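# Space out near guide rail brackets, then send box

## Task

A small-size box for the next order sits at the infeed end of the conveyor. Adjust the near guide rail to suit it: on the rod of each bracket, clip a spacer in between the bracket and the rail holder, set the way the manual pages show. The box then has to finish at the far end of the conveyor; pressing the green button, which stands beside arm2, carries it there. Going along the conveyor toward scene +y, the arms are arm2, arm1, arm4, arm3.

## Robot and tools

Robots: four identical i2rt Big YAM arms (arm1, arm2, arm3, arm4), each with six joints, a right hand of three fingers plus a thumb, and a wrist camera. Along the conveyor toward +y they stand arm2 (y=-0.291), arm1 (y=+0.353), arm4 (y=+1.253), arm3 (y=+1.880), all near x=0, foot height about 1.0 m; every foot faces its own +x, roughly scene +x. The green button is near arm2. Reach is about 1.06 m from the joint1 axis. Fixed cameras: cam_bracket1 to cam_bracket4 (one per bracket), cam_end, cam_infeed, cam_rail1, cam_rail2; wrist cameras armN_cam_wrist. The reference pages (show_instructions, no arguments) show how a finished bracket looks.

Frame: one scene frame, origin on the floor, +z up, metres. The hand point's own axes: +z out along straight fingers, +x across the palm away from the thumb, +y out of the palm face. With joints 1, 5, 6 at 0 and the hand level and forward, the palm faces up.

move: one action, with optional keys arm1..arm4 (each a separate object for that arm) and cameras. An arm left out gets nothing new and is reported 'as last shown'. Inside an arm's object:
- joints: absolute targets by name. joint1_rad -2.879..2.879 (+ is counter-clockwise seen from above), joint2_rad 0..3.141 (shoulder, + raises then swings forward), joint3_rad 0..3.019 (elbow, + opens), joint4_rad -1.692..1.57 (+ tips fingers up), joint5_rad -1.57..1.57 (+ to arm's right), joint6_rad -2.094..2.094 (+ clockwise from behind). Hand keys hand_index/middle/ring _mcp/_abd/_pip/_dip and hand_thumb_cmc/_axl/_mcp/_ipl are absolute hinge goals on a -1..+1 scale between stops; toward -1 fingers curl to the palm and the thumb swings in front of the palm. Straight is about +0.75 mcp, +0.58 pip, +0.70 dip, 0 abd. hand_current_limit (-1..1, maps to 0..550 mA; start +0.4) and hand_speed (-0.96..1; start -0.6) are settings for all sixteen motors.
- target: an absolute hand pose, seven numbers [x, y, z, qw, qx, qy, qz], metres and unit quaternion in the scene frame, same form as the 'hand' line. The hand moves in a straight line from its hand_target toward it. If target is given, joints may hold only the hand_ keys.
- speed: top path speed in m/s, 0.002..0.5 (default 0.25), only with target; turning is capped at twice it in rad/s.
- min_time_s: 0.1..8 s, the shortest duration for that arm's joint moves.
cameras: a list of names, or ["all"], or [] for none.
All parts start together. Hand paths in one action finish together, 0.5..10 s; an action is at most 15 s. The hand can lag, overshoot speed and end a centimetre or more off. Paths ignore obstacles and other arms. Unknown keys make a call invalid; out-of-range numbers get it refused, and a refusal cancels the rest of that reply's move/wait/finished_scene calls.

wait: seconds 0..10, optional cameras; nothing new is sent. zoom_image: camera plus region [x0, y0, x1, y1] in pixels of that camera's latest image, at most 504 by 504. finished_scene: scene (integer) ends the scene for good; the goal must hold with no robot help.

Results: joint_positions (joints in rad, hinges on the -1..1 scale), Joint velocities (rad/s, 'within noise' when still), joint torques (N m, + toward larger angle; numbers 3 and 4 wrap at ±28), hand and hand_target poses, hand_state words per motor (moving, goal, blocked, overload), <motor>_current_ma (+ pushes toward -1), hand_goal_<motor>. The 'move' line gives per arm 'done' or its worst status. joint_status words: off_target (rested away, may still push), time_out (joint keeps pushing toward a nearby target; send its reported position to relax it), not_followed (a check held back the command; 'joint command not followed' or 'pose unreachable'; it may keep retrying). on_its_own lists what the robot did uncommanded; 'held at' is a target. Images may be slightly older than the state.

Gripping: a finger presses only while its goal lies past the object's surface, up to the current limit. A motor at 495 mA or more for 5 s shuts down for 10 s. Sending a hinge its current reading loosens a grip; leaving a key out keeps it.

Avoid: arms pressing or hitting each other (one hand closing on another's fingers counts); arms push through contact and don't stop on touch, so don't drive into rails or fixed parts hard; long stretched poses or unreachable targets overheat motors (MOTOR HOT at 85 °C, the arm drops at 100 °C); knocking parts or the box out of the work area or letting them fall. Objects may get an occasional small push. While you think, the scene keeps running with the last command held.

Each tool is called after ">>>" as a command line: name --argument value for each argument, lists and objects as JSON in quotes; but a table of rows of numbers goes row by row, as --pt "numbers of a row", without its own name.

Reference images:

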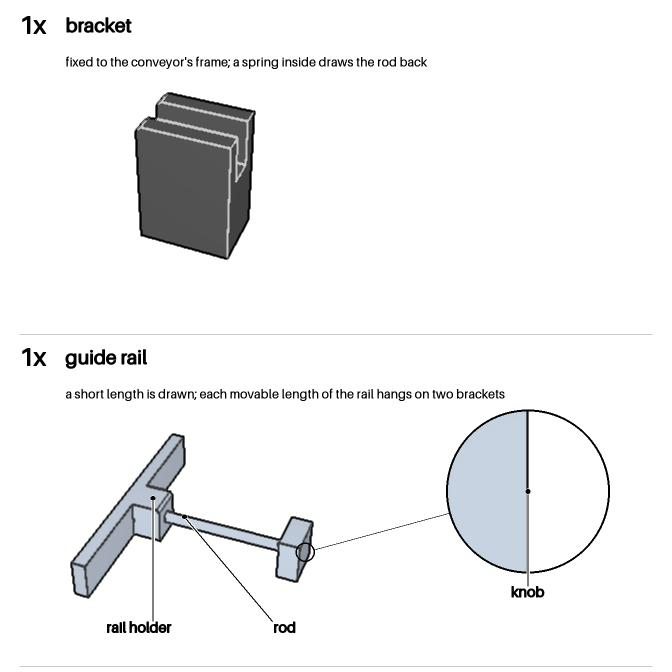

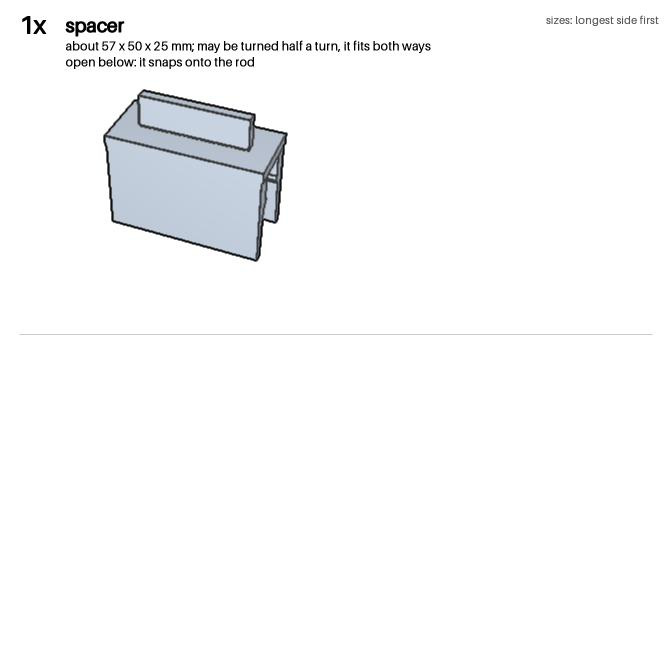

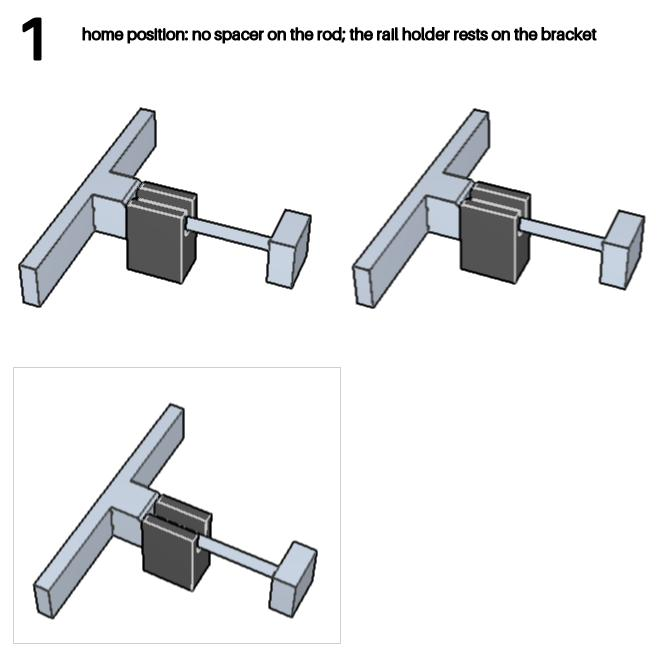

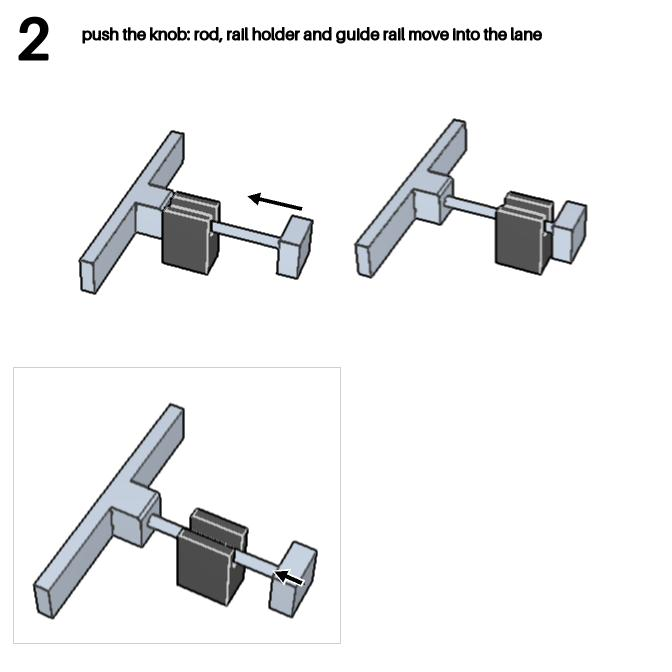

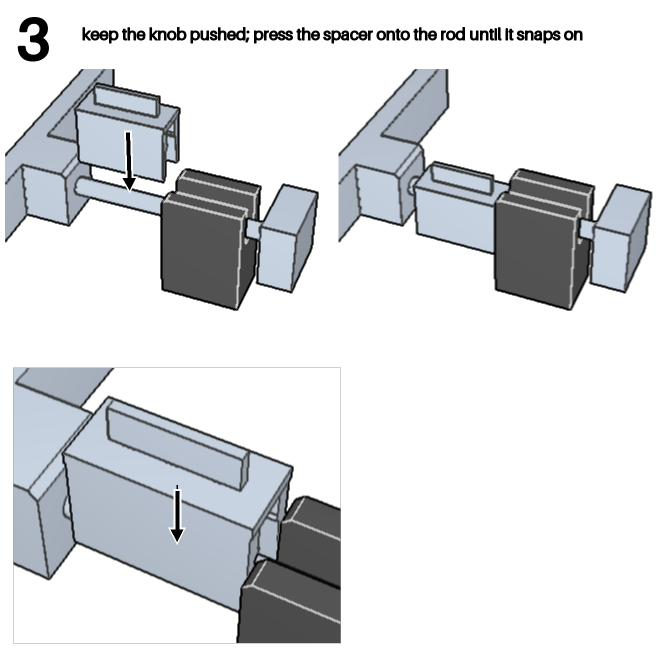

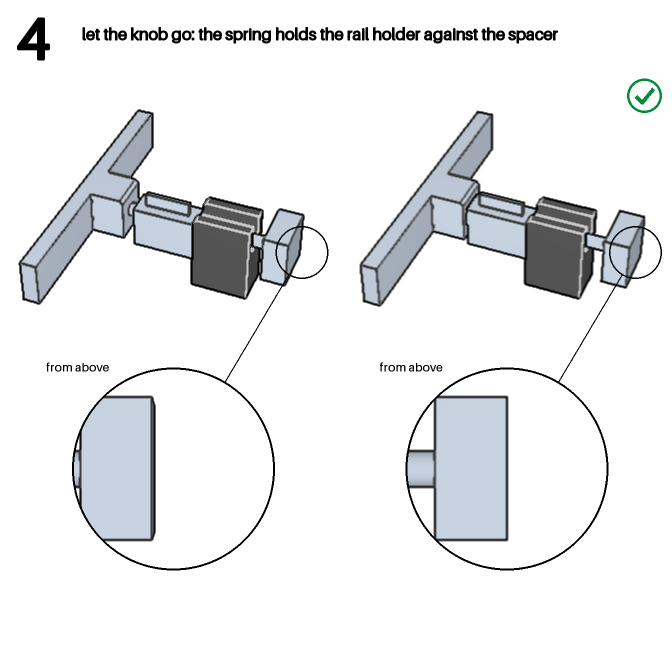

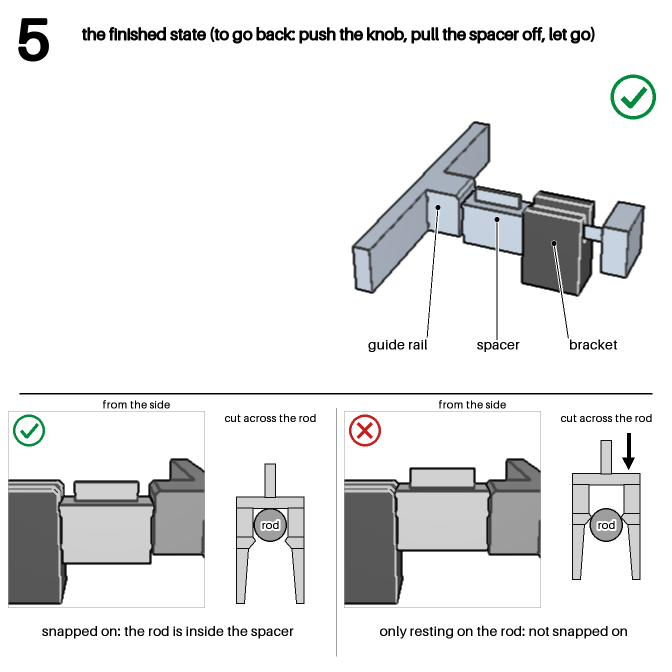

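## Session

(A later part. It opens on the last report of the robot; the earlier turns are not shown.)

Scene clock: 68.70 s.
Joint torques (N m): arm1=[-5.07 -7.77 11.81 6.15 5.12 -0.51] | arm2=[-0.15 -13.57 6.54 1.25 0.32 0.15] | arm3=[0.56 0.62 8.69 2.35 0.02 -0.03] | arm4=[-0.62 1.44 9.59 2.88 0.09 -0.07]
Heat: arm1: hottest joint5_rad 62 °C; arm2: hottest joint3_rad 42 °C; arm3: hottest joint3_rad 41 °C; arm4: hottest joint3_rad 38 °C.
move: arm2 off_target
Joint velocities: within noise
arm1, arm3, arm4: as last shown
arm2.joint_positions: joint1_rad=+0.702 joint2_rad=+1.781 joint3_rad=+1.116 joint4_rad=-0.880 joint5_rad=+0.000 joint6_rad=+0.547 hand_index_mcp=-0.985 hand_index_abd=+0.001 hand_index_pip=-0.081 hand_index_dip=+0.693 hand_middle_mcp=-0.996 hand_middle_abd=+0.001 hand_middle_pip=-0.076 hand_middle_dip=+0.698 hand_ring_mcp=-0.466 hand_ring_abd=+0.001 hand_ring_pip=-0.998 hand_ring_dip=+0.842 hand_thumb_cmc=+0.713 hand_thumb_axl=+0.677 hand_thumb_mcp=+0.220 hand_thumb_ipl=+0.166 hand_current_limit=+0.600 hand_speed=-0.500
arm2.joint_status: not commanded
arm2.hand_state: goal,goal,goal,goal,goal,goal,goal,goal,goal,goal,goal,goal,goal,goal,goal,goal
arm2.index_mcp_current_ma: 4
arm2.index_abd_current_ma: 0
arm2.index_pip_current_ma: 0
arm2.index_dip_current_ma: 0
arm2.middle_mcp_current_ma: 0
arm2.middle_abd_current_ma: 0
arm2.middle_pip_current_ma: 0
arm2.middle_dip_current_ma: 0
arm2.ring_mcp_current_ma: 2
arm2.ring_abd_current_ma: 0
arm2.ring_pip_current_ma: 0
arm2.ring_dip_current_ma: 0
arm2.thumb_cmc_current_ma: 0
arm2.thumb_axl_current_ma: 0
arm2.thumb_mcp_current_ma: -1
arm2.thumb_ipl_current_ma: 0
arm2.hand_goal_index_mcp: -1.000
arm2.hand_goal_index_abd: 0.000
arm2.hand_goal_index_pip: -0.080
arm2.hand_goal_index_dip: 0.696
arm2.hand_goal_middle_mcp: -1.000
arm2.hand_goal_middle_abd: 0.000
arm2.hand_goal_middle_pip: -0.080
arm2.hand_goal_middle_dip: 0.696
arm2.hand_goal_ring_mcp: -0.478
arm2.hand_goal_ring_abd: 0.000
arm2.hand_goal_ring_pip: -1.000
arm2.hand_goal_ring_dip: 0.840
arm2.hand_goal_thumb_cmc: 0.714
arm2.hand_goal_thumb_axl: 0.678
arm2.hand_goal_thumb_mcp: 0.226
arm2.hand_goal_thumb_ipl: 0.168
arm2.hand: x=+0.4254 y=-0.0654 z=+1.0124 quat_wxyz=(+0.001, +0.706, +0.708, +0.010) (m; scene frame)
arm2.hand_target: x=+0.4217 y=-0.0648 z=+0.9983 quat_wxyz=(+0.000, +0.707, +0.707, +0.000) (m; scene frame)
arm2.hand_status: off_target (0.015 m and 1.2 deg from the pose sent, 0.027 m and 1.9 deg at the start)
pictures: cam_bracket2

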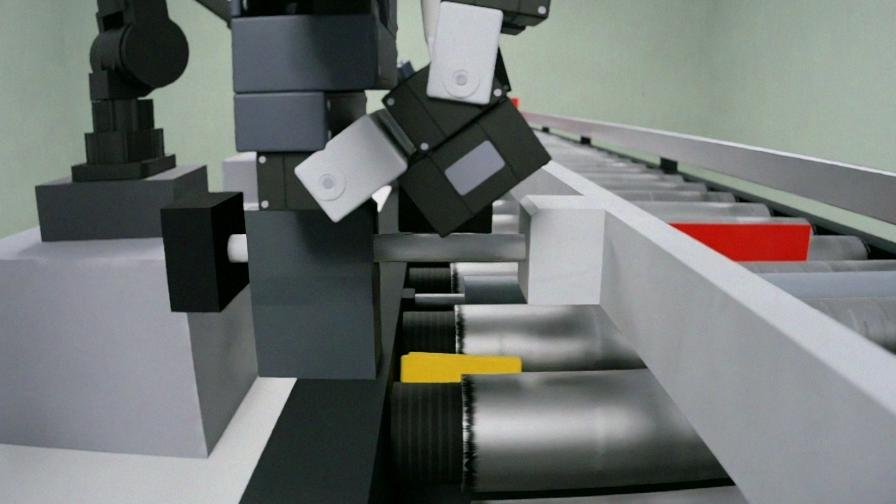

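>>> move --arm2 '{"target": [0.43, -0.065, 1.16, 0, 0.7071, 0.7071, 0], "speed": 0.15}' --cameras '["cam_bracket2"]'

>>> move --arm1 '{"target": [0.30, 0.55, 0.99, 0, 0.7071, 0.7071, 0], "speed": 0.06}' --arm2 '{"target": [0.43, -0.18, 1.22, 0, 0.7071, 0.7071, 0], "speed": 0.2}' --cameras '["cam_bracket2", "cam_rail1", "cam_infeed", "arm2_cam_wrist"]'

Scene clock: 70.63 s.
Joint torques (N m): arm1=[-5.07 -7.82 11.79 6.15 5.11 -0.51] | arm2=[-0.21 -14.33 10.43 0.47 0.33 0.01] | arm3=[0.56 1.73 8.95 2.02 0.02 0] | arm4=[-0.5 1.55 9.59 2.84 0.1 -0.08]
Heat: arm1: hottest joint5_rad 63 °C; arm2: hottest joint3_rad 43 °C; arm3: hottest joint3_rad 41 °C; arm4: hottest joint3_rad 38 °C.
move: arm2 off_target
Joint velocities: within noise
arm1.joint_positions: joint1_rad=+0.767 joint2_rad=+1.397 joint3_rad=+0.629 joint4_rad=-0.924 joint5_rad=+0.030 joint6_rad=+0.878 hand_index_mcp=-0.495 hand_index_abd=-0.049 hand_index_pip=-0.996 hand_index_dip=+0.838 hand_middle_mcp=-0.489 hand_middle_abd=+0.017 hand_middle_pip=-0.995 hand_middle_dip=+0.838 hand_ring_mcp=-0.468 hand_ring_abd=+0.001 hand_ring_pip=-0.998 hand_ring_dip=+0.837 hand_thumb_cmc=+0.715 hand_thumb_axl=+0.677 hand_thumb_mcp=+0.223 hand_thumb_ipl=+0.168 hand_current_limit=+0.750 hand_speed=-0.500
arm1.joint_status: not commanded
arm1.hand_state: goal,blocked,goal,goal,goal,goal,goal,goal,goal,goal,goal,goal,goal,goal,goal,goal
arm1.index_mcp_current_ma: -41
arm1.index_abd_current_ma: -123
arm1.index_pip_current_ma: 5
arm1.index_dip_current_ma: -3
arm1.middle_mcp_current_ma: -23
arm1.middle_abd_current_ma: 32
arm1.middle_pip_current_ma: 8
arm1.middle_dip_current_ma: -3
arm1.ring_mcp_current_ma: 21
arm1.ring_abd_current_ma: 1
arm1.ring_pip_current_ma: 2
arm1.ring_dip_current_ma: -4
arm1.thumb_cmc_current_ma: 1
arm1.thumb_axl_current_ma: -1
arm1.thumb_mcp_current_ma: -5
arm1.thumb_ipl_current_ma: 0
arm1.hand_goal_index_mcp: -0.478
arm1.hand_goal_index_abd: 0.000
arm1.hand_goal_index_pip: -1.000
arm1.hand_goal_index_dip: 0.840
arm1.hand_goal_middle_mcp: -0.478
arm1.hand_goal_middle_abd: 0.000
arm1.hand_goal_middle_pip: -1.000
arm1.hand_goal_middle_dip: 0.840
arm1.hand_goal_ring_mcp: -0.478
arm1.hand_goal_ring_abd: 0.000
arm1.hand_goal_ring_pip: -1.000
arm1.hand_goal_ring_dip: 0.840
arm1.hand_goal_thumb_cmc: 0.714
arm1.hand_goal_thumb_axl: 0.678
arm1.hand_goal_thumb_mcp: 0.226
arm1.hand_goal_thumb_ipl: 0.168
arm1.hand: x=+0.2849 y=+0.5346 z=+0.9821 quat_wxyz=(+0.021, +0.703, +0.709, -0.059) (m; scene frame)
arm1.hand_target: x=+0.3595 y=+0.5633 z=+1.0229 quat_wxyz=(+0.067, +0.710, +0.699, +0.056) (m; scene frame)
arm1.hand_status: not commanded
arm2.joint_positions: joint1_rad=+0.702 joint2_rad=+1.623 joint3_rad=+1.307 joint4_rad=-1.277 joint5_rad=+0.000 joint6_rad=+0.547 hand_index_mcp=-0.985 hand_index_abd=+0.001 hand_index_pip=-0.081 hand_index_dip=+0.693 hand_middle_mcp=-0.995 hand_middle_abd=+0.001 hand_middle_pip=-0.076 hand_middle_dip=+0.698 hand_ring_mcp=-0.466 hand_ring_abd=+0.001 hand_ring_pip=-0.998 hand_ring_dip=+0.842 hand_thumb_cmc=+0.713 hand_thumb_axl=+0.677 hand_thumb_mcp=+0.220 hand_thumb_ipl=+0.166 hand_current_limit=+0.600 hand_speed=-0.500
arm2.joint_status: not commanded
arm2.hand_state: goal,goal,goal,goal,goal,goal,goal,goal,goal,goal,goal,goal,goal,goal,goal,goal
arm2.index_mcp_current_ma: 4
arm2.index_abd_current_ma: 0
arm2.index_pip_current_ma: 0
arm2.index_dip_current_ma: 0
arm2.middle_mcp_current_ma: 0
arm2.middle_abd_current_ma: 0
arm2.middle_pip_current_ma: 0
arm2.middle_dip_current_ma: 0
arm2.ring_mcp_current_ma: 2
arm2.ring_abd_current_ma: 0
arm2.ring_pip_current_ma: 0
arm2.ring_dip_current_ma: 0
arm2.thumb_cmc_current_ma: 0
arm2.thumb_axl_current_ma: 0
arm2.thumb_mcp_current_ma: -1
arm2.thumb_ipl_current_ma: 0
arm2.hand_goal_index_mcp: -1.000
arm2.hand_goal_index_abd: 0.000
arm2.hand_goal_index_pip: -0.080
arm2.hand_goal_index_dip: 0.696
arm2.hand_goal_middle_mcp: -1.000
arm2.hand_goal_middle_abd: 0.000
arm2.hand_goal_middle_pip: -0.080
arm2.hand_goal_middle_dip: 0.696
arm2.hand_goal_ring_mcp: -0.478
arm2.hand_goal_ring_abd: 0.000
arm2.hand_goal_ring_pip: -1.000
arm2.hand_goal_ring_dip: 0.840
arm2.hand_goal_thumb_cmc: 0.714
arm2.hand_goal_thumb_axl: 0.678
arm2.hand_goal_thumb_mcp: 0.226
arm2.hand_goal_thumb_ipl: 0.168
arm2.hand: x=+0.4203 y=-0.0690 z=+1.1451 quat_wxyz=(-0.004, +0.706, +0.708, -0.013) (m; scene frame)
arm2.hand_target: x=+0.4297 y=-0.0652 z=+1.1602 quat_wxyz=(+0.000, +0.707, +0.707, +0.000) (m; scene frame)
arm2.hand_status: off_target (0.018 m and 1.6 deg from the pose sent, 0.148 m and 1.2 deg at the start)
arm3, arm4: as last shown
pictures: cam_bracket2

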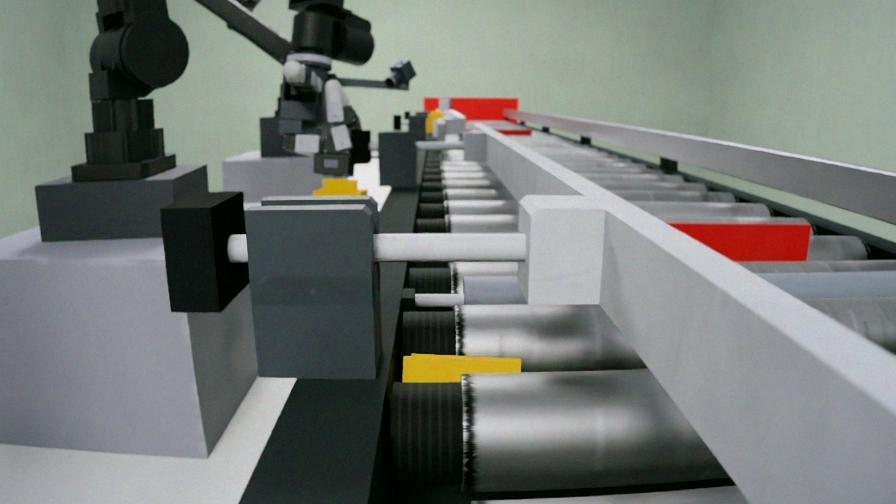

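Scene clock: 72.77 s.
Joint torques (N m): arm1=[-2.43 -7.59 7.99 3.06 2.43 -0.19] | arm2=[-0.56 -13.27 9.73 0.47 0.19 -0.1] | arm3=[0.32 1.38 8.75 2.04 0.02 0.03] | arm4=[-0.67 1.55 9.62 2.88 0.09 -0.09]
Heat: arm1: hottest joint5_rad 62 °C; arm2: hottest joint3_rad 43 °C; arm3: hottest joint3_rad 41 °C; arm4: hottest joint3_rad 38 °C.
move: arm1 off_target; arm2 done
Joint velocities: within noise
arm1.joint_positions: joint1_rad=+0.775 joint2_rad=+1.353 joint3_rad=+0.589 joint4_rad=-0.917 joint5_rad=-0.047 joint6_rad=+0.887 hand_index_mcp=-0.479 hand_index_abd=-0.038 hand_index_pip=-0.996 hand_index_dip=+0.838 hand_middle_mcp=-0.485 hand_middle_abd=+0.017 hand_middle_pip=-0.993 hand_middle_dip=+0.838 hand_ring_mcp=-0.468 hand_ring_abd=+0.001 hand_ring_pip=-0.998 hand_ring_dip=+0.837 hand_thumb_cmc=+0.715 hand_thumb_axl=+0.677 hand_thumb_mcp=+0.223 hand_thumb_ipl=+0.168 hand_current_limit=+0.750 hand_speed=-0.500
arm1.joint_status: not commanded
arm1.hand_state: goal,blocked,goal,goal,goal,goal,goal,goal,goal,goal,goal,goal,goal,goal,goal,goal
arm1.index_mcp_current_ma: -2
arm1.index_abd_current_ma: -87
arm1.index_pip_current_ma: 6
arm1.index_dip_current_ma: -3
arm1.middle_mcp_current_ma: -13
arm1.middle_abd_current_ma: 31
arm1.middle_pip_current_ma: 13
arm1.middle_dip_current_ma: -3
arm1.ring_mcp_current_ma: 21
arm1.ring_abd_current_ma: 1
arm1.ring_pip_current_ma: 2
arm1.ring_dip_current_ma: -4
arm1.thumb_cmc_current_ma: 1
arm1.thumb_axl_current_ma: -1
arm1.thumb_mcp_current_ma: -5
arm1.thumb_ipl_current_ma: 0
arm1.hand_goal_index_mcp: -0.478
arm1.hand_goal_index_abd: 0.000
arm1.hand_goal_index_pip: -1.000
arm1.hand_goal_index_dip: 0.840
arm1.hand_goal_middle_mcp: -0.478
arm1.hand_goal_middle_abd: 0.000
arm1.hand_goal_middle_pip: -1.000
arm1.hand_goal_middle_dip: 0.840
arm1.hand_goal_ring_mcp: -0.478
arm1.hand_goal_ring_abd: 0.000
arm1.hand_goal_ring_pip: -1.000
arm1.hand_goal_ring_dip: 0.840
arm1.hand_goal_thumb_cmc: 0.714
arm1.hand_goal_thumb_axl: 0.678
arm1.hand_goal_thumb_mcp: 0.226
arm1.hand_goal_thumb_ipl: 0.168
arm1.hand: x=+0.2640 y=+0.5336 z=+0.9768 quat_wxyz=(-0.018, +0.705, +0.707, -0.058) (m; scene frame)
arm1.hand_target: x=+0.2973 y=+0.5486 z=+0.9933 quat_wxyz=(+0.001, +0.708, +0.706, -0.001) (m; scene frame)
arm1.hand_status: off_target (0.042 m and 7.0 deg from the pose sent, 0.023 m and 7.2 deg at the start)
arm2.joint_positions: joint1_rad=+0.471 joint2_rad=+1.473 joint3_rad=+1.307 joint4_rad=-1.413 joint5_rad=+0.001 joint6_rad=+0.327 hand_index_mcp=-0.985 hand_index_abd=+0.001 hand_index_pip=-0.081 hand_index_dip=+0.693 hand_middle_mcp=-0.995 hand_middle_abd=+0.001 hand_middle_pip=-0.076 hand_middle_dip=+0.698 hand_ring_mcp=-0.466 hand_ring_abd=+0.001 hand_ring_pip=-0.998 hand_ring_dip=+0.842 hand_thumb_cmc=+0.713 hand_thumb_axl=+0.677 hand_thumb_mcp=+0.220 hand_thumb_ipl=+0.166 hand_current_limit=+0.600 hand_speed=-0.500
arm2.joint_status: not commanded
arm2.hand_state: goal,goal,goal,goal,goal,goal,goal,goal,goal,goal,goal,goal,goal,goal,goal,goal
arm2.index_mcp_current_ma: 4
arm2.index_abd_current_ma: 0
arm2.index_pip_current_ma: 0
arm2.index_dip_current_ma: 0
arm2.middle_mcp_current_ma: 0
arm2.middle_abd_current_ma: 0
arm2.middle_pip_current_ma: 0
arm2.middle_dip_current_ma: 0
arm2.ring_mcp_current_ma: 2
arm2.ring_abd_current_ma: 0
arm2.ring_pip_current_ma: 0
arm2.ring_dip_current_ma: 0
arm2.thumb_cmc_current_ma: 0
arm2.thumb_axl_current_ma: 0
arm2.thumb_mcp_current_ma: -1
arm2.thumb_ipl_current_ma: 0
arm2.hand_goal_index_mcp: -1.000
arm2.hand_goal_index_abd: 0.000
arm2.hand_goal_index_pip: -0.080
arm2.hand_goal_index_dip: 0.696
arm2.hand_goal_middle_mcp: -1.000
arm2.hand_goal_middle_abd: 0.000
arm2.hand_goal_middle_pip: -0.080
arm2.hand_goal_middle_dip: 0.696
arm2.hand_goal_ring_mcp: -0.478
arm2.hand_goal_ring_abd: 0.000
arm2.hand_goal_ring_pip: -1.000
arm2.hand_goal_ring_dip: 0.840
arm2.hand_goal_thumb_cmc: 0.714
arm2.hand_goal_thumb_axl: 0.678
arm2.hand_goal_thumb_mcp: 0.226
arm2.hand_goal_thumb_ipl: 0.168
arm2.hand: x=+0.4278 y=-0.1799 z=+1.2103 quat_wxyz=(-0.003, +0.710, +0.705, -0.006) (m; scene frame)
arm2.hand_target: x=+0.4299 y=-0.1801 z=+1.2201 quat_wxyz=(+0.000, +0.707, +0.707, +0.000) (m; scene frame)
arm2.hand_status: done (0.010 m and 0.9 deg from the pose sent, 0.134 m and 1.6 deg at the start)
arm3, arm4: as last shown
pictures: arm2_cam_wrist, cam_bracket2, cam_infeed, cam_rail1
camera_calibration:
arm2_cam_wrist: T_world_to_cam=[[0.627722, -0.774764, 0.0755372, -0.473638], [-0.54345, -0.366687, 0.755117, -0.800785], [-0.557339, -0.515054, -0.651223, 1.05705], [0, 0, 0, 1]] pos_world=[0.451259, -0.116159, 1.32884]

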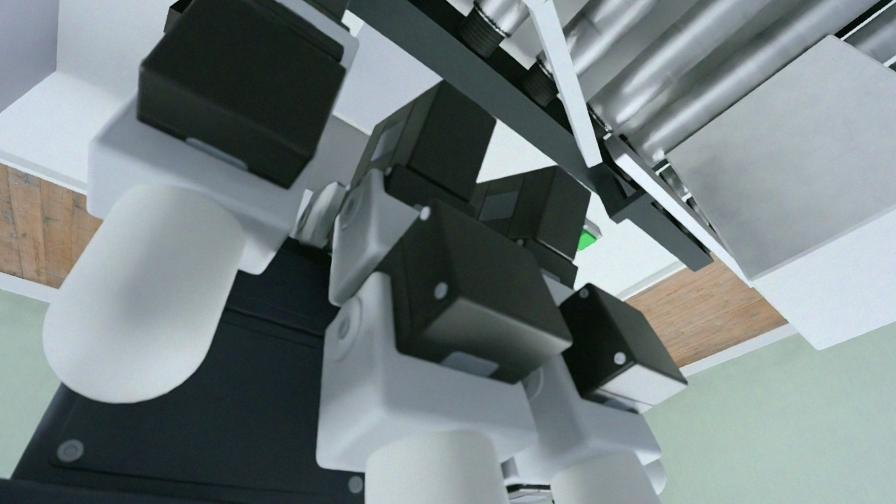

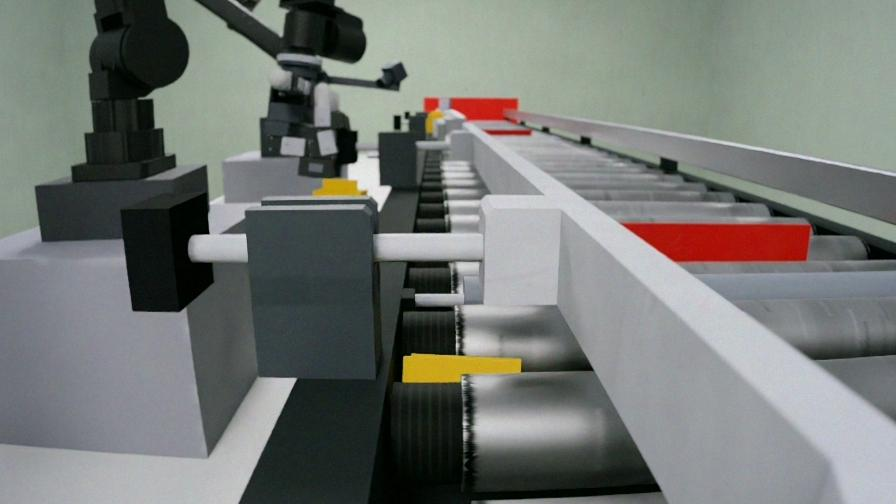

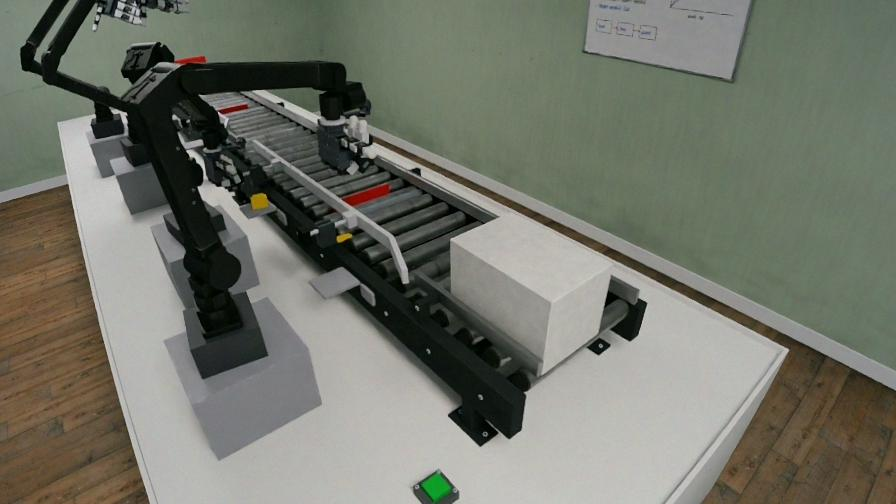

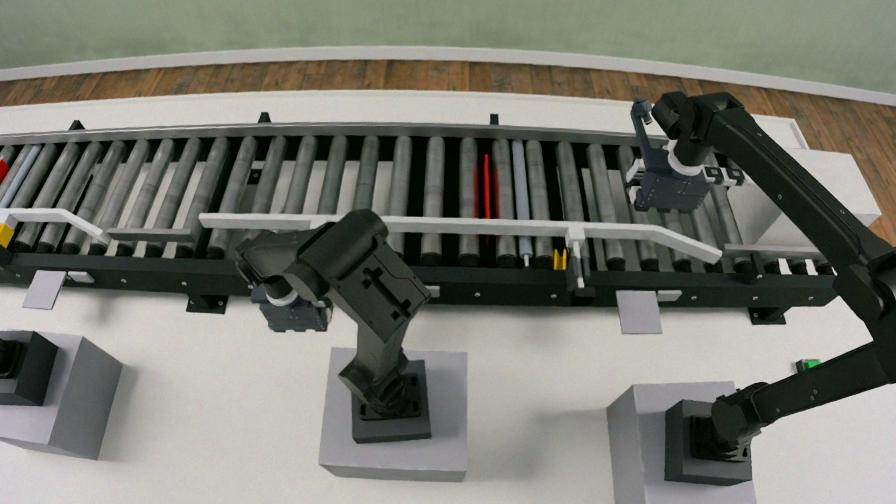

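>>> zoom_image --camera "cam_rail1" --region '[500, 190, 640, 320]'

>>> zoom_image --camera "cam_bracket2" --region '[340, 270, 600, 480]'

>>> zoom_image --camera "cam_infeed" --region '[290, 180, 430, 300]'

Scaled by 3.600 from the camera's 896x504 image, which has a finer 1280x720 frame.

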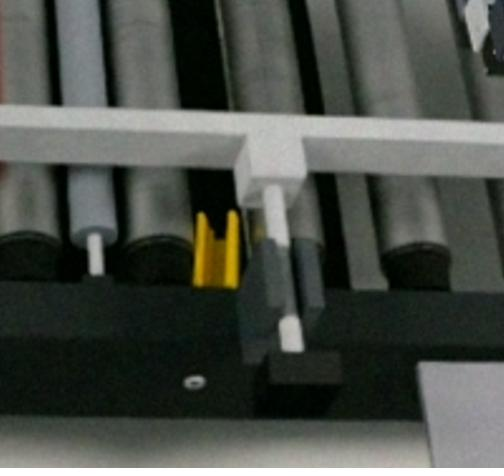

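Scaled by 1.938 from the camera's 896x504 image, which has a finer 1280x720 frame.

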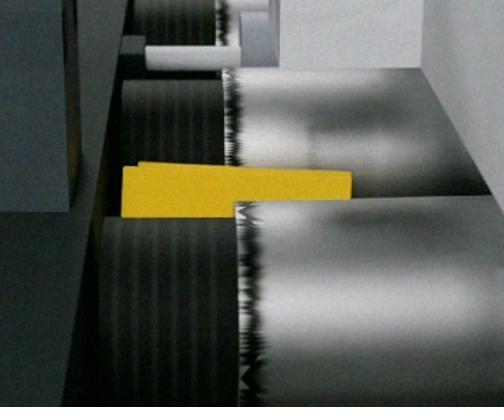

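Scaled by 3.600 from the camera's 896x504 image, which has a finer 1280x720 frame.

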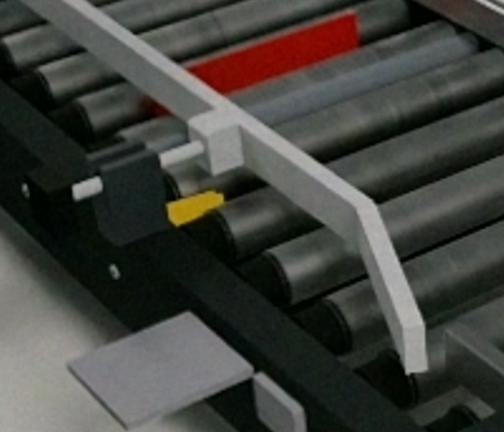

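>>> move --arm1 '{"target": [0.235, 0.545, 0.99, 0, 0.7071, 0.7071, 0], "speed": 0.08}' --arm2 '{"target": [0.425, 0.013, 1.16, 0, 0.7071, 0.7071, 0], "speed": 0.2, "joints": {"hand_index_mcp": 0.75, "hand_index_pip": 0.58, "hand_index_dip": 0.70, "hand_middle_mcp": -0.479, "hand_middle_pip": -1, "hand_middle_dip": 0.84}}' --cameras '["cam_bracket2", "cam_rail1"]'

Scene clock: 82.30 s.
Joint torques (N m): arm1=[-0.26 -6.36 6.61 1.24 1.15 0.01] | arm2=[-1.44 -13.98 11.25 0.96 0.32 0.07] | arm3=[0.09 0.62 8.73 2.06 0.03 -0.02] | arm4=[-0.5 1.49 9.62 2.88 0.1 -0.08]
Heat: arm1: hottest joint5_rad 56 °C; arm2: hottest joint3_rad 43 °C; arm3: hottest joint3_rad 41 °C; arm4: hottest joint3_rad 38 °C.
move: arm1 off_target; arm2 off_target
Joint velocities: within noise
arm1.joint_positions: joint1_rad=+0.927 joint2_rad=+1.249 joint3_rad=+0.505 joint4_rad=-0.871 joint5_rad=-0.018 joint6_rad=+1.047 hand_index_mcp=-0.459 hand_index_abd=-0.018 hand_index_pip=-0.996 hand_index_dip=+0.838 hand_middle_mcp=-0.461 hand_middle_abd=+0.007 hand_middle_pip=-0.996 hand_middle_dip=+0.838 hand_ring_mcp=-0.468 hand_ring_abd=+0.001 hand_ring_pip=-0.998 hand_ring_dip=+0.837 hand_thumb_cmc=+0.715 hand_thumb_axl=+0.677 hand_thumb_mcp=+0.223 hand_thumb_ipl=+0.168 hand_current_limit=+0.750 hand_speed=-0.500
arm1.joint_status: not commanded
arm1.hand_state: goal,goal,goal,goal,goal,goal,goal,goal,goal,goal,goal,goal,goal,goal,goal,goal
arm1.index_mcp_current_ma: 47
arm1.index_abd_current_ma: -34
arm1.index_pip_current_ma: 6
arm1.index_dip_current_ma: -3
arm1.middle_mcp_current_ma: 39
arm1.middle_abd_current_ma: 10
arm1.middle_pip_current_ma: 6
arm1.middle_dip_current_ma: -3
arm1.ring_mcp_current_ma: 21
arm1.ring_abd_current_ma: 1
arm1.ring_pip_current_ma: 2
arm1.ring_dip_current_ma: -4
arm1.thumb_cmc_current_ma: 1
arm1.thumb_axl_current_ma: -1
arm1.thumb_mcp_current_ma: -5
arm1.thumb_ipl_current_ma: 0
arm1.hand_goal_index_mcp: -0.478
arm1.hand_goal_index_abd: 0.000
arm1.hand_goal_index_pip: -1.000
arm1.hand_goal_index_dip: 0.840
arm1.hand_goal_middle_mcp: -0.478
arm1.hand_goal_middle_abd: 0.000
arm1.hand_goal_middle_pip: -1.000
arm1.hand_goal_middle_dip: 0.840
arm1.hand_goal_ring_mcp: -0.478
arm1.hand_goal_ring_abd: 0.000
arm1.hand_goal_ring_pip: -1.000
arm1.hand_goal_ring_dip: 0.840
arm1.hand_goal_thumb_cmc: 0.714
arm1.hand_goal_thumb_axl: 0.678
arm1.hand_goal_thumb_mcp: 0.226
arm1.hand_goal_thumb_ipl: 0.168
arm1.hand: x=+0.2267 y=+0.5356 z=+0.9825 quat_wxyz=(-0.003, +0.708, +0.706, -0.025) (m; scene frame)
arm1.hand_target: x=+0.2347 y=+0.5447 z=+0.9902 quat_wxyz=(+0.000, +0.707, +0.707, +0.000) (m; scene frame)
arm1.hand_status: off_target (0.015 m and 2.9 deg from the pose sent, 0.034 m and 7.0 deg at the start)
arm2.joint_positions: joint1_rad=+0.840 joint2_rad=+1.701 joint3_rad=+1.433 joint4_rad=-1.319 joint5_rad=+0.001 joint6_rad=+0.672 hand_index_mcp=+0.745 hand_index_abd=+0.001 hand_index_pip=+0.579 hand_index_dip=+0.698 hand_middle_mcp=-0.473 hand_middle_abd=+0.001 hand_middle_pip=-0.998 hand_middle_dip=+0.838 hand_ring_mcp=-0.466 hand_ring_abd=+0.001 hand_ring_pip=-0.998 hand_ring_dip=+0.842 hand_thumb_cmc=+0.713 hand_thumb_axl=+0.677 hand_thumb_mcp=+0.220 hand_thumb_ipl=+0.166 hand_current_limit=+0.600 hand_speed=-0.500
arm2.joint_status: all done
arm2.hand_state: goal,goal,goal,goal,goal,goal,goal,goal,goal,goal,goal,goal,goal,goal,goal,goal
arm2.index_mcp_current_ma: 0
arm2.index_abd_current_ma: 0
arm2.index_pip_current_ma: 0
arm2.index_dip_current_ma: 0
arm2.middle_mcp_current_ma: 0
arm2.middle_abd_current_ma: 0
arm2.middle_pip_current_ma: 0
arm2.middle_dip_current_ma: 0
arm2.ring_mcp_current_ma: 2
arm2.ring_abd_current_ma: 0
arm2.ring_pip_current_ma: 0
arm2.ring_dip_current_ma: 0
arm2.thumb_cmc_current_ma: 0
arm2.thumb_axl_current_ma: 0
arm2.thumb_mcp_current_ma: -1
arm2.thumb_ipl_current_ma: 0
arm2.hand_goal_index_mcp: 0.750
arm2.hand_goal_index_abd: 0.000
arm2.hand_goal_index_pip: 0.580
arm2.hand_goal_index_dip: 0.700
arm2.hand_goal_middle_mcp: -0.478
arm2.hand_goal_middle_abd: 0.000
arm2.hand_goal_middle_pip: -1.000
arm2.hand_goal_middle_dip: 0.840
arm2.hand_goal_ring_mcp: -0.478
arm2.hand_goal_ring_abd: 0.000
arm2.hand_goal_ring_pip: -1.000
arm2.hand_goal_ring_dip: 0.840
arm2.hand_goal_thumb_cmc: 0.714
arm2.hand_goal_thumb_axl: 0.678
arm2.hand_goal_thumb_mcp: 0.226
arm2.hand_goal_thumb_ipl: 0.168
arm2.hand: x=+0.4108 y=+0.0072 z=+1.1549 quat_wxyz=(-0.002, +0.701, +0.713, -0.011) (m; scene frame)
arm2.hand_target: x=+0.4245 y=+0.0127 z=+1.1602 quat_wxyz=(+0.000, +0.707, +0.707, +0.000) (m; scene frame)
arm2.hand_status: off_target (0.016 m and 1.6 deg from the pose sent, 0.199 m and 0.9 deg at the start)
arm3, arm4: as last shown
pictures: cam_bracket2, cam_rail1

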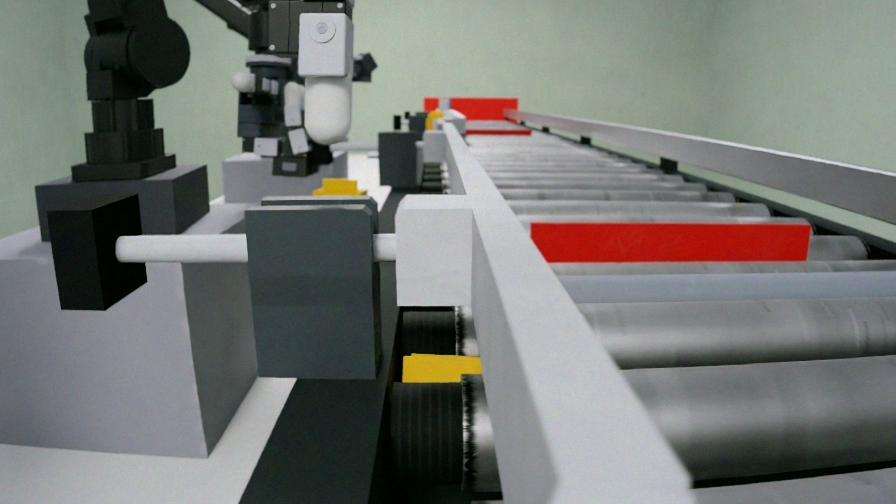

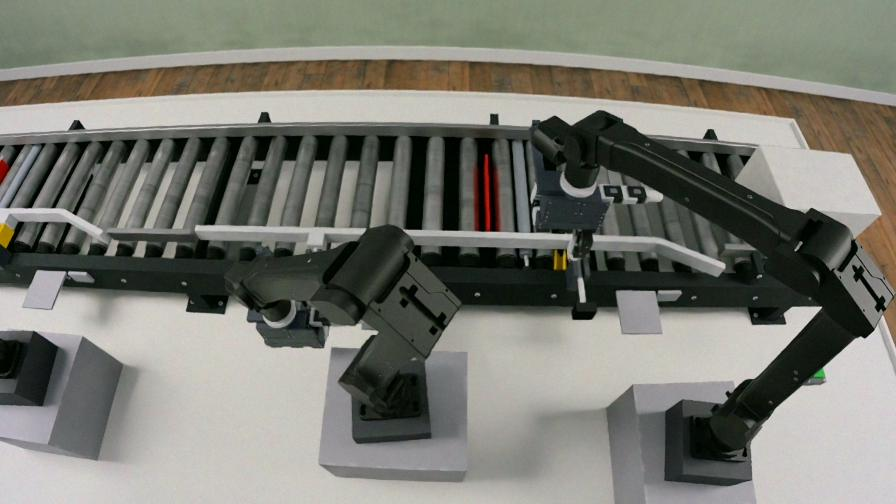

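>>> move --arm1 '{"target": [0.30, 0.55, 0.99, 0, 0.7071, 0.7071, 0], "speed": 0.06}' --arm2 '{"target": [0.440, 0.016, 1.10, 0, 0.7071, 0.7071, 0], "speed": 0.1}'

>>> move --arm1 '{"target": [0.36, 0.563, 1.023, 0.0616, 0.7044, 0.7044, 0.0616], "speed": 0.06}' --arm2 '{"target": [0.437, 0.014, 1.075, 0, 0.7071, 0.7071, 0], "speed": 0.1}' --cameras '["cam_bracket2", "cam_rail1"]'

Scene clock: 84.10 s.
Joint torques (N m): arm1=[-3.66 -4.89 11.32 1.46 2 -0.23] | arm2=[-1.2 -15.15 7.73 1.33 0.27 -0.1] | arm3=[0.91 0.38 8.77 2.04 0.01 -0.01] | arm4=[-0.44 1.44 9.57 2.86 0.1 -0.09]
Heat: arm1: hottest joint5_rad 55 °C; arm2: hottest joint3_rad 43 °C; arm3: hottest joint3_rad 41 °C; arm4: hottest joint3_rad 38 °C.
move: arm1 off_target; arm2 off_target
Joint velocities: within noise
arm1.joint_positions: joint1_rad=+0.794 joint2_rad=+1.323 joint3_rad=+0.545 joint4_rad=-0.873 joint5_rad=-0.036 joint6_rad=+0.889 hand_index_mcp=-0.459 hand_index_abd=-0.004 hand_index_pip=-0.997 hand_index_dip=+0.838 hand_middle_mcp=-0.508 hand_middle_abd=+0.023 hand_middle_pip=-0.998 hand_middle_dip=+0.838 hand_ring_mcp=-0.468 hand_ring_abd=+0.001 hand_ring_pip=-0.998 hand_ring_dip=+0.837 hand_thumb_cmc=+0.715 hand_thumb_axl=+0.677 hand_thumb_mcp=+0.223 hand_thumb_ipl=+0.168 hand_current_limit=+0.750 hand_speed=-0.500
arm1.joint_status: not commanded
arm1.hand_state: goal,goal,goal,goal,blocked,blocked,goal,goal,goal,goal,goal,goal,goal,goal,goal,goal
arm1.index_mcp_current_ma: 46
arm1.index_abd_current_ma: -4
arm1.index_pip_current_ma: 4
arm1.index_dip_current_ma: -3
arm1.middle_mcp_current_ma: -83
arm1.middle_abd_current_ma: 47
arm1.middle_pip_current_ma: 3
arm1.middle_dip_current_ma: -3
arm1.ring_mcp_current_ma: 21
arm1.ring_abd_current_ma: 1
arm1.ring_pip_current_ma: 2
arm1.ring_dip_current_ma: -4
arm1.thumb_cmc_current_ma: 1
arm1.thumb_axl_current_ma: -1
arm1.thumb_mcp_current_ma: -5
arm1.thumb_ipl_current_ma: 0
arm1.hand_goal_index_mcp: -0.478
arm1.hand_goal_index_abd: 0.000
arm1.hand_goal_index_pip: -1.000
arm1.hand_goal_index_dip: 0.840
arm1.hand_goal_middle_mcp: -0.478
arm1.hand_goal_middle_abd: 0.000
arm1.hand_goal_middle_pip: -1.000
arm1.hand_goal_middle_dip: 0.840
arm1.hand_goal_ring_mcp: -0.478
arm1.hand_goal_ring_abd: 0.000
arm1.hand_goal_ring_pip: -1.000
arm1.hand_goal_ring_dip: 0.840
arm1.hand_goal_thumb_cmc: 0.714
arm1.hand_goal_thumb_axl: 0.678
arm1.hand_goal_thumb_mcp: 0.226
arm1.hand_goal_thumb_ipl: 0.168
arm1.hand: x=+0.2574 y=+0.5304 z=+0.9736 quat_wxyz=(-0.013, +0.699, +0.714, -0.043) (m; scene frame)
arm1.hand_target: x=+0.2966 y=+0.5479 z=+0.9932 quat_wxyz=(+0.001, +0.708, +0.707, +0.000) (m; scene frame)
arm1.hand_status: off_target (0.050 m and 5.3 deg from the pose sent, 0.075 m and 2.8 deg at the start)
arm2.joint_positions: joint1_rad=+0.829 joint2_rad=+1.778 joint3_rad=+1.427 joint4_rad=-1.193 joint5_rad=+0.001 joint6_rad=+0.673 hand_index_mcp=+0.745 hand_index_abd=+0.001 hand_index_pip=+0.579 hand_index_dip=+0.698 hand_middle_mcp=-0.473 hand_middle_abd=+0.001 hand_middle_pip=-0.998 hand_middle_dip=+0.838 hand_ring_mcp=-0.466 hand_ring_abd=+0.001 hand_ring_pip=-0.998 hand_ring_dip=+0.842 hand_thumb_cmc=+0.713 hand_thumb_axl=+0.677 hand_thumb_mcp=+0.220 hand_thumb_ipl=+0.166 hand_current_limit=+0.600 hand_speed=-0.500
arm2.joint_status: not commanded
arm2.hand_state: goal,goal,goal,goal,goal,goal,goal,goal,goal,goal,goal,goal,goal,goal,goal,goal
arm2.index_mcp_current_ma: 0
arm2.index_abd_current_ma: 0
arm2.index_pip_current_ma: 0
arm2.index_dip_current_ma: 0
arm2.middle_mcp_current_ma: 0
arm2.middle_abd_current_ma: 0
arm2.middle_pip_current_ma: 0
arm2.middle_dip_current_ma: 0
arm2.ring_mcp_current_ma: 2
arm2.ring_abd_current_ma: 0
arm2.ring_pip_current_ma: 0
arm2.ring_dip_current_ma: 0
arm2.thumb_cmc_current_ma: 0
arm2.thumb_axl_current_ma: 0
arm2.thumb_mcp_current_ma: -1
arm2.thumb_ipl_current_ma: 0
arm2.hand_goal_index_mcp: 0.750
arm2.hand_goal_index_abd: 0.000
arm2.hand_goal_index_pip: 0.580
arm2.hand_goal_index_dip: 0.700
arm2.hand_goal_middle_mcp: -0.478
arm2.hand_goal_middle_abd: 0.000
arm2.hand_goal_middle_pip: -1.000
arm2.hand_goal_middle_dip: 0.840
arm2.hand_goal_ring_mcp: -0.478
arm2.hand_goal_ring_abd: 0.000
arm2.hand_goal_ring_pip: -1.000
arm2.hand_goal_ring_dip: 0.840
arm2.hand_goal_thumb_cmc: 0.714
arm2.hand_goal_thumb_axl: 0.678
arm2.hand_goal_thumb_mcp: 0.226
arm2.hand_goal_thumb_ipl: 0.168
arm2.hand: x=+0.4361 y=+0.0198 z=+1.1166 quat_wxyz=(+0.000, +0.705, +0.709, +0.011) (m; scene frame)
arm2.hand_target: x=+0.4395 y=+0.0157 z=+1.1002 quat_wxyz=(+0.000, +0.707, +0.707, +0.000) (m; scene frame)
arm2.hand_status: off_target (0.017 m and 1.2 deg from the pose sent, 0.063 m and 1.6 deg at the start)
arm3, arm4: as last shown
pictures: none

Scene clock: 86.03 s.
Joint torques (N m): arm1=[-5.3 -6.83 14.86 3.32 4.07 0.02] | arm2=[-1.32 -14.1 7.16 1.18 0.26 0.01] | arm3=[1.08 0.44 8.66 2.09 0.02 0.01] | arm4=[-0.56 1.44 9.59 2.84 0.09 -0.08]
Heat: arm1: hottest joint5_rad 55 °C; arm2: hottest joint3_rad 43 °C; arm3: hottest joint3_rad 41 °C; arm4: hottest joint3_rad 38 °C.
move: arm1 off_target; arm2 off_target
Joint velocities: within noise
arm1.joint_positions: joint1_rad=+0.780 joint2_rad=+1.333 joint3_rad=+0.565 joint4_rad=-0.876 joint5_rad=+0.051 joint6_rad=+0.832 hand_index_mcp=-0.459 hand_index_abd=-0.004 hand_index_pip=-0.997 hand_index_dip=+0.838 hand_middle_mcp=-0.438 hand_middle_abd=+0.023 hand_middle_pip=-0.993 hand_middle_dip=+0.838 hand_ring_mcp=-0.468 hand_ring_abd=+0.001 hand_ring_pip=-0.998 hand_ring_dip=+0.837 hand_thumb_cmc=+0.715 hand_thumb_axl=+0.677 hand_thumb_mcp=+0.223 hand_thumb_ipl=+0.168 hand_current_limit=+0.750 hand_speed=-0.500
arm1.joint_status: not commanded
arm1.hand_state: goal,goal,goal,goal,blocked,blocked,goal,goal,goal,goal,goal,goal,goal,goal,goal,goal
arm1.index_mcp_current_ma: 45
arm1.index_abd_current_ma: -4
arm1.index_pip_current_ma: 4
arm1.index_dip_current_ma: -3
arm1.middle_mcp_current_ma: 120
arm1.middle_abd_current_ma: 47
arm1.middle_pip_current_ma: 13
arm1.middle_dip_current_ma: -3
arm1.ring_mcp_current_ma: 21
arm1.ring_abd_current_ma: 1
arm1.ring_pip_current_ma: 2
arm1.ring_dip_current_ma: -4
arm1.thumb_cmc_current_ma: 1
arm1.thumb_axl_current_ma: -1
arm1.thumb_mcp_current_ma: -5
arm1.thumb_ipl_current_ma: 0
arm1.hand_goal_index_mcp: -0.478
arm1.hand_goal_index_abd: 0.000
arm1.hand_goal_index_pip: -1.000
arm1.hand_goal_index_dip: 0.840
arm1.hand_goal_middle_mcp: -0.478
arm1.hand_goal_middle_abd: 0.000
arm1.hand_goal_middle_pip: -1.000
arm1.hand_goal_middle_dip: 0.840
arm1.hand_goal_ring_mcp: -0.478
arm1.hand_goal_ring_abd: 0.000
arm1.hand_goal_ring_pip: -1.000
arm1.hand_goal_ring_dip: 0.840
arm1.hand_goal_thumb_cmc: 0.714
arm1.hand_goal_thumb_axl: 0.678
arm1.hand_goal_thumb_mcp: 0.226
arm1.hand_goal_thumb_ipl: 0.168
arm1.hand: x=+0.2784 y=+0.5300 z=+0.9834 quat_wxyz=(+0.028, +0.682, +0.730, -0.035) (m; scene frame)
arm1.hand_target: x=+0.3476 y=+0.5563 z=+1.0321 quat_wxyz=(+0.064, +0.707, +0.702, +0.060) (m; scene frame)
arm1.hand_status: off_target (0.097 m and 12.3 deg from the pose sent, 0.118 m and 14.8 deg at the start)
arm2.joint_positions: joint1_rad=+0.829 joint2_rad=+1.792 joint3_rad=+1.382 joint4_rad=-1.129 joint5_rad=+0.001 joint6_rad=+0.673 hand_index_mcp=+0.745 hand_index_abd=+0.001 hand_index_pip=+0.579 hand_index_dip=+0.698 hand_middle_mcp=-0.473 hand_middle_abd=+0.001 hand_middle_pip=-0.998 hand_middle_dip=+0.838 hand_ring_mcp=-0.466 hand_ring_abd=+0.001 hand_ring_pip=-0.998 hand_ring_dip=+0.842 hand_thumb_cmc=+0.713 hand_thumb_axl=+0.677 hand_thumb_mcp=+0.220 hand_thumb_ipl=+0.166 hand_current_limit=+0.600 hand_speed=-0.500
arm2.joint_status: not commanded
arm2.hand_state: goal,goal,goal,goal,goal,goal,goal,goal,goal,goal,goal,goal,goal,goal,goal,goal
arm2.index_mcp_current_ma: 0
arm2.index_abd_current_ma: 0
arm2.index_pip_current_ma: 0
arm2.index_dip_current_ma: 0
arm2.middle_mcp_current_ma: 0
arm2.middle_abd_current_ma: 0
arm2.middle_pip_current_ma: 0
arm2.middle_dip_current_ma: 0
arm2.ring_mcp_current_ma: 2
arm2.ring_abd_current_ma: 0
arm2.ring_pip_current_ma: 0
arm2.ring_dip_current_ma: 0
arm2.thumb_cmc_current_ma: 0
arm2.thumb_axl_current_ma: 0
arm2.thumb_mcp_current_ma: -1
arm2.thumb_ipl_current_ma: 0
arm2.hand_goal_index_mcp: 0.750
arm2.hand_goal_index_abd: 0.000
arm2.hand_goal_index_pip: 0.580
arm2.hand_goal_index_dip: 0.700
arm2.hand_goal_middle_mcp: -0.478
arm2.hand_goal_middle_abd: 0.000
arm2.hand_goal_middle_pip: -1.000
arm2.hand_goal_middle_dip: 0.840
arm2.hand_goal_ring_mcp: -0.478
arm2.hand_goal_ring_abd: 0.000
arm2.hand_goal_ring_pip: -1.000
arm2.hand_goal_ring_dip: 0.840
arm2.hand_goal_thumb_cmc: 0.714
arm2.hand_goal_thumb_axl: 0.678
arm2.hand_goal_thumb_mcp: 0.226
arm2.hand_goal_thumb_ipl: 0.168
arm2.hand: x=+0.4344 y=+0.0185 z=+1.0941 quat_wxyz=(+0.000, +0.705, +0.709, +0.013) (m; scene frame)
arm2.hand_target: x=+0.4365 y=+0.0137 z=+1.0754 quat_wxyz=(+0.000, +0.707, +0.707, +0.000) (m; scene frame)
arm2.hand_status: off_target (0.020 m and 1.5 deg from the pose sent, 0.042 m and 1.2 deg at the start)
arm3, arm4: as last shown
pictures: cam_bracket2, cam_rail1

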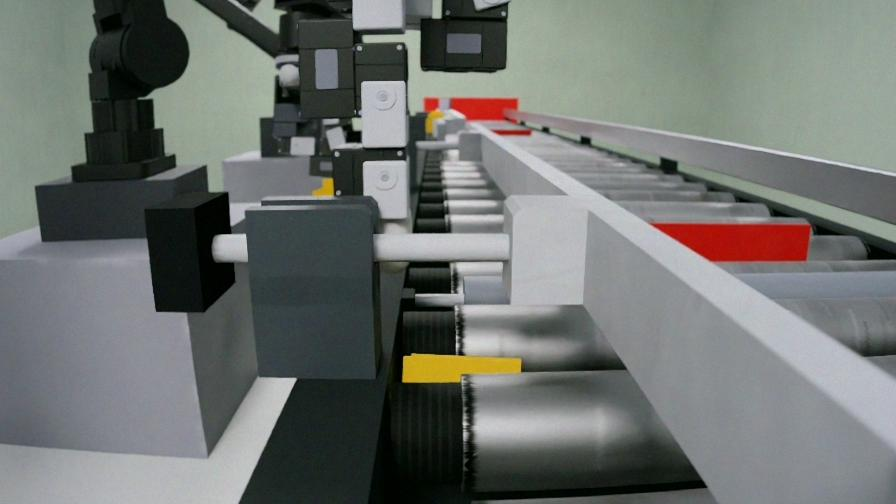

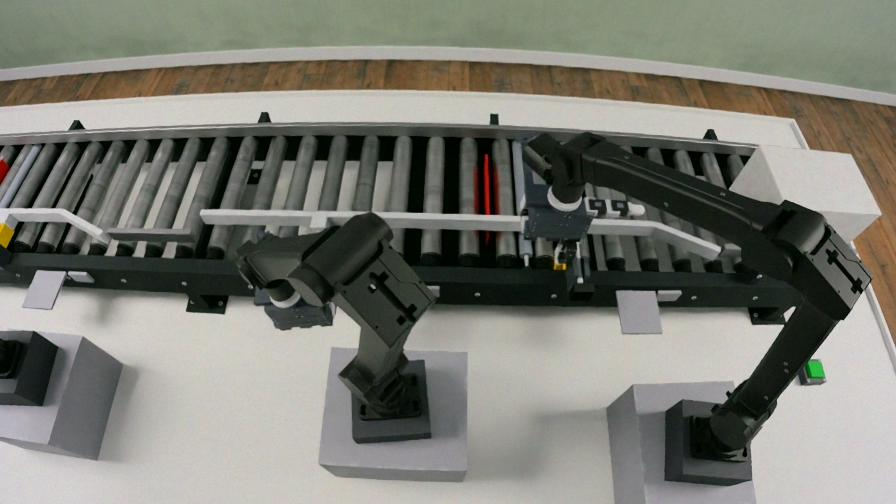

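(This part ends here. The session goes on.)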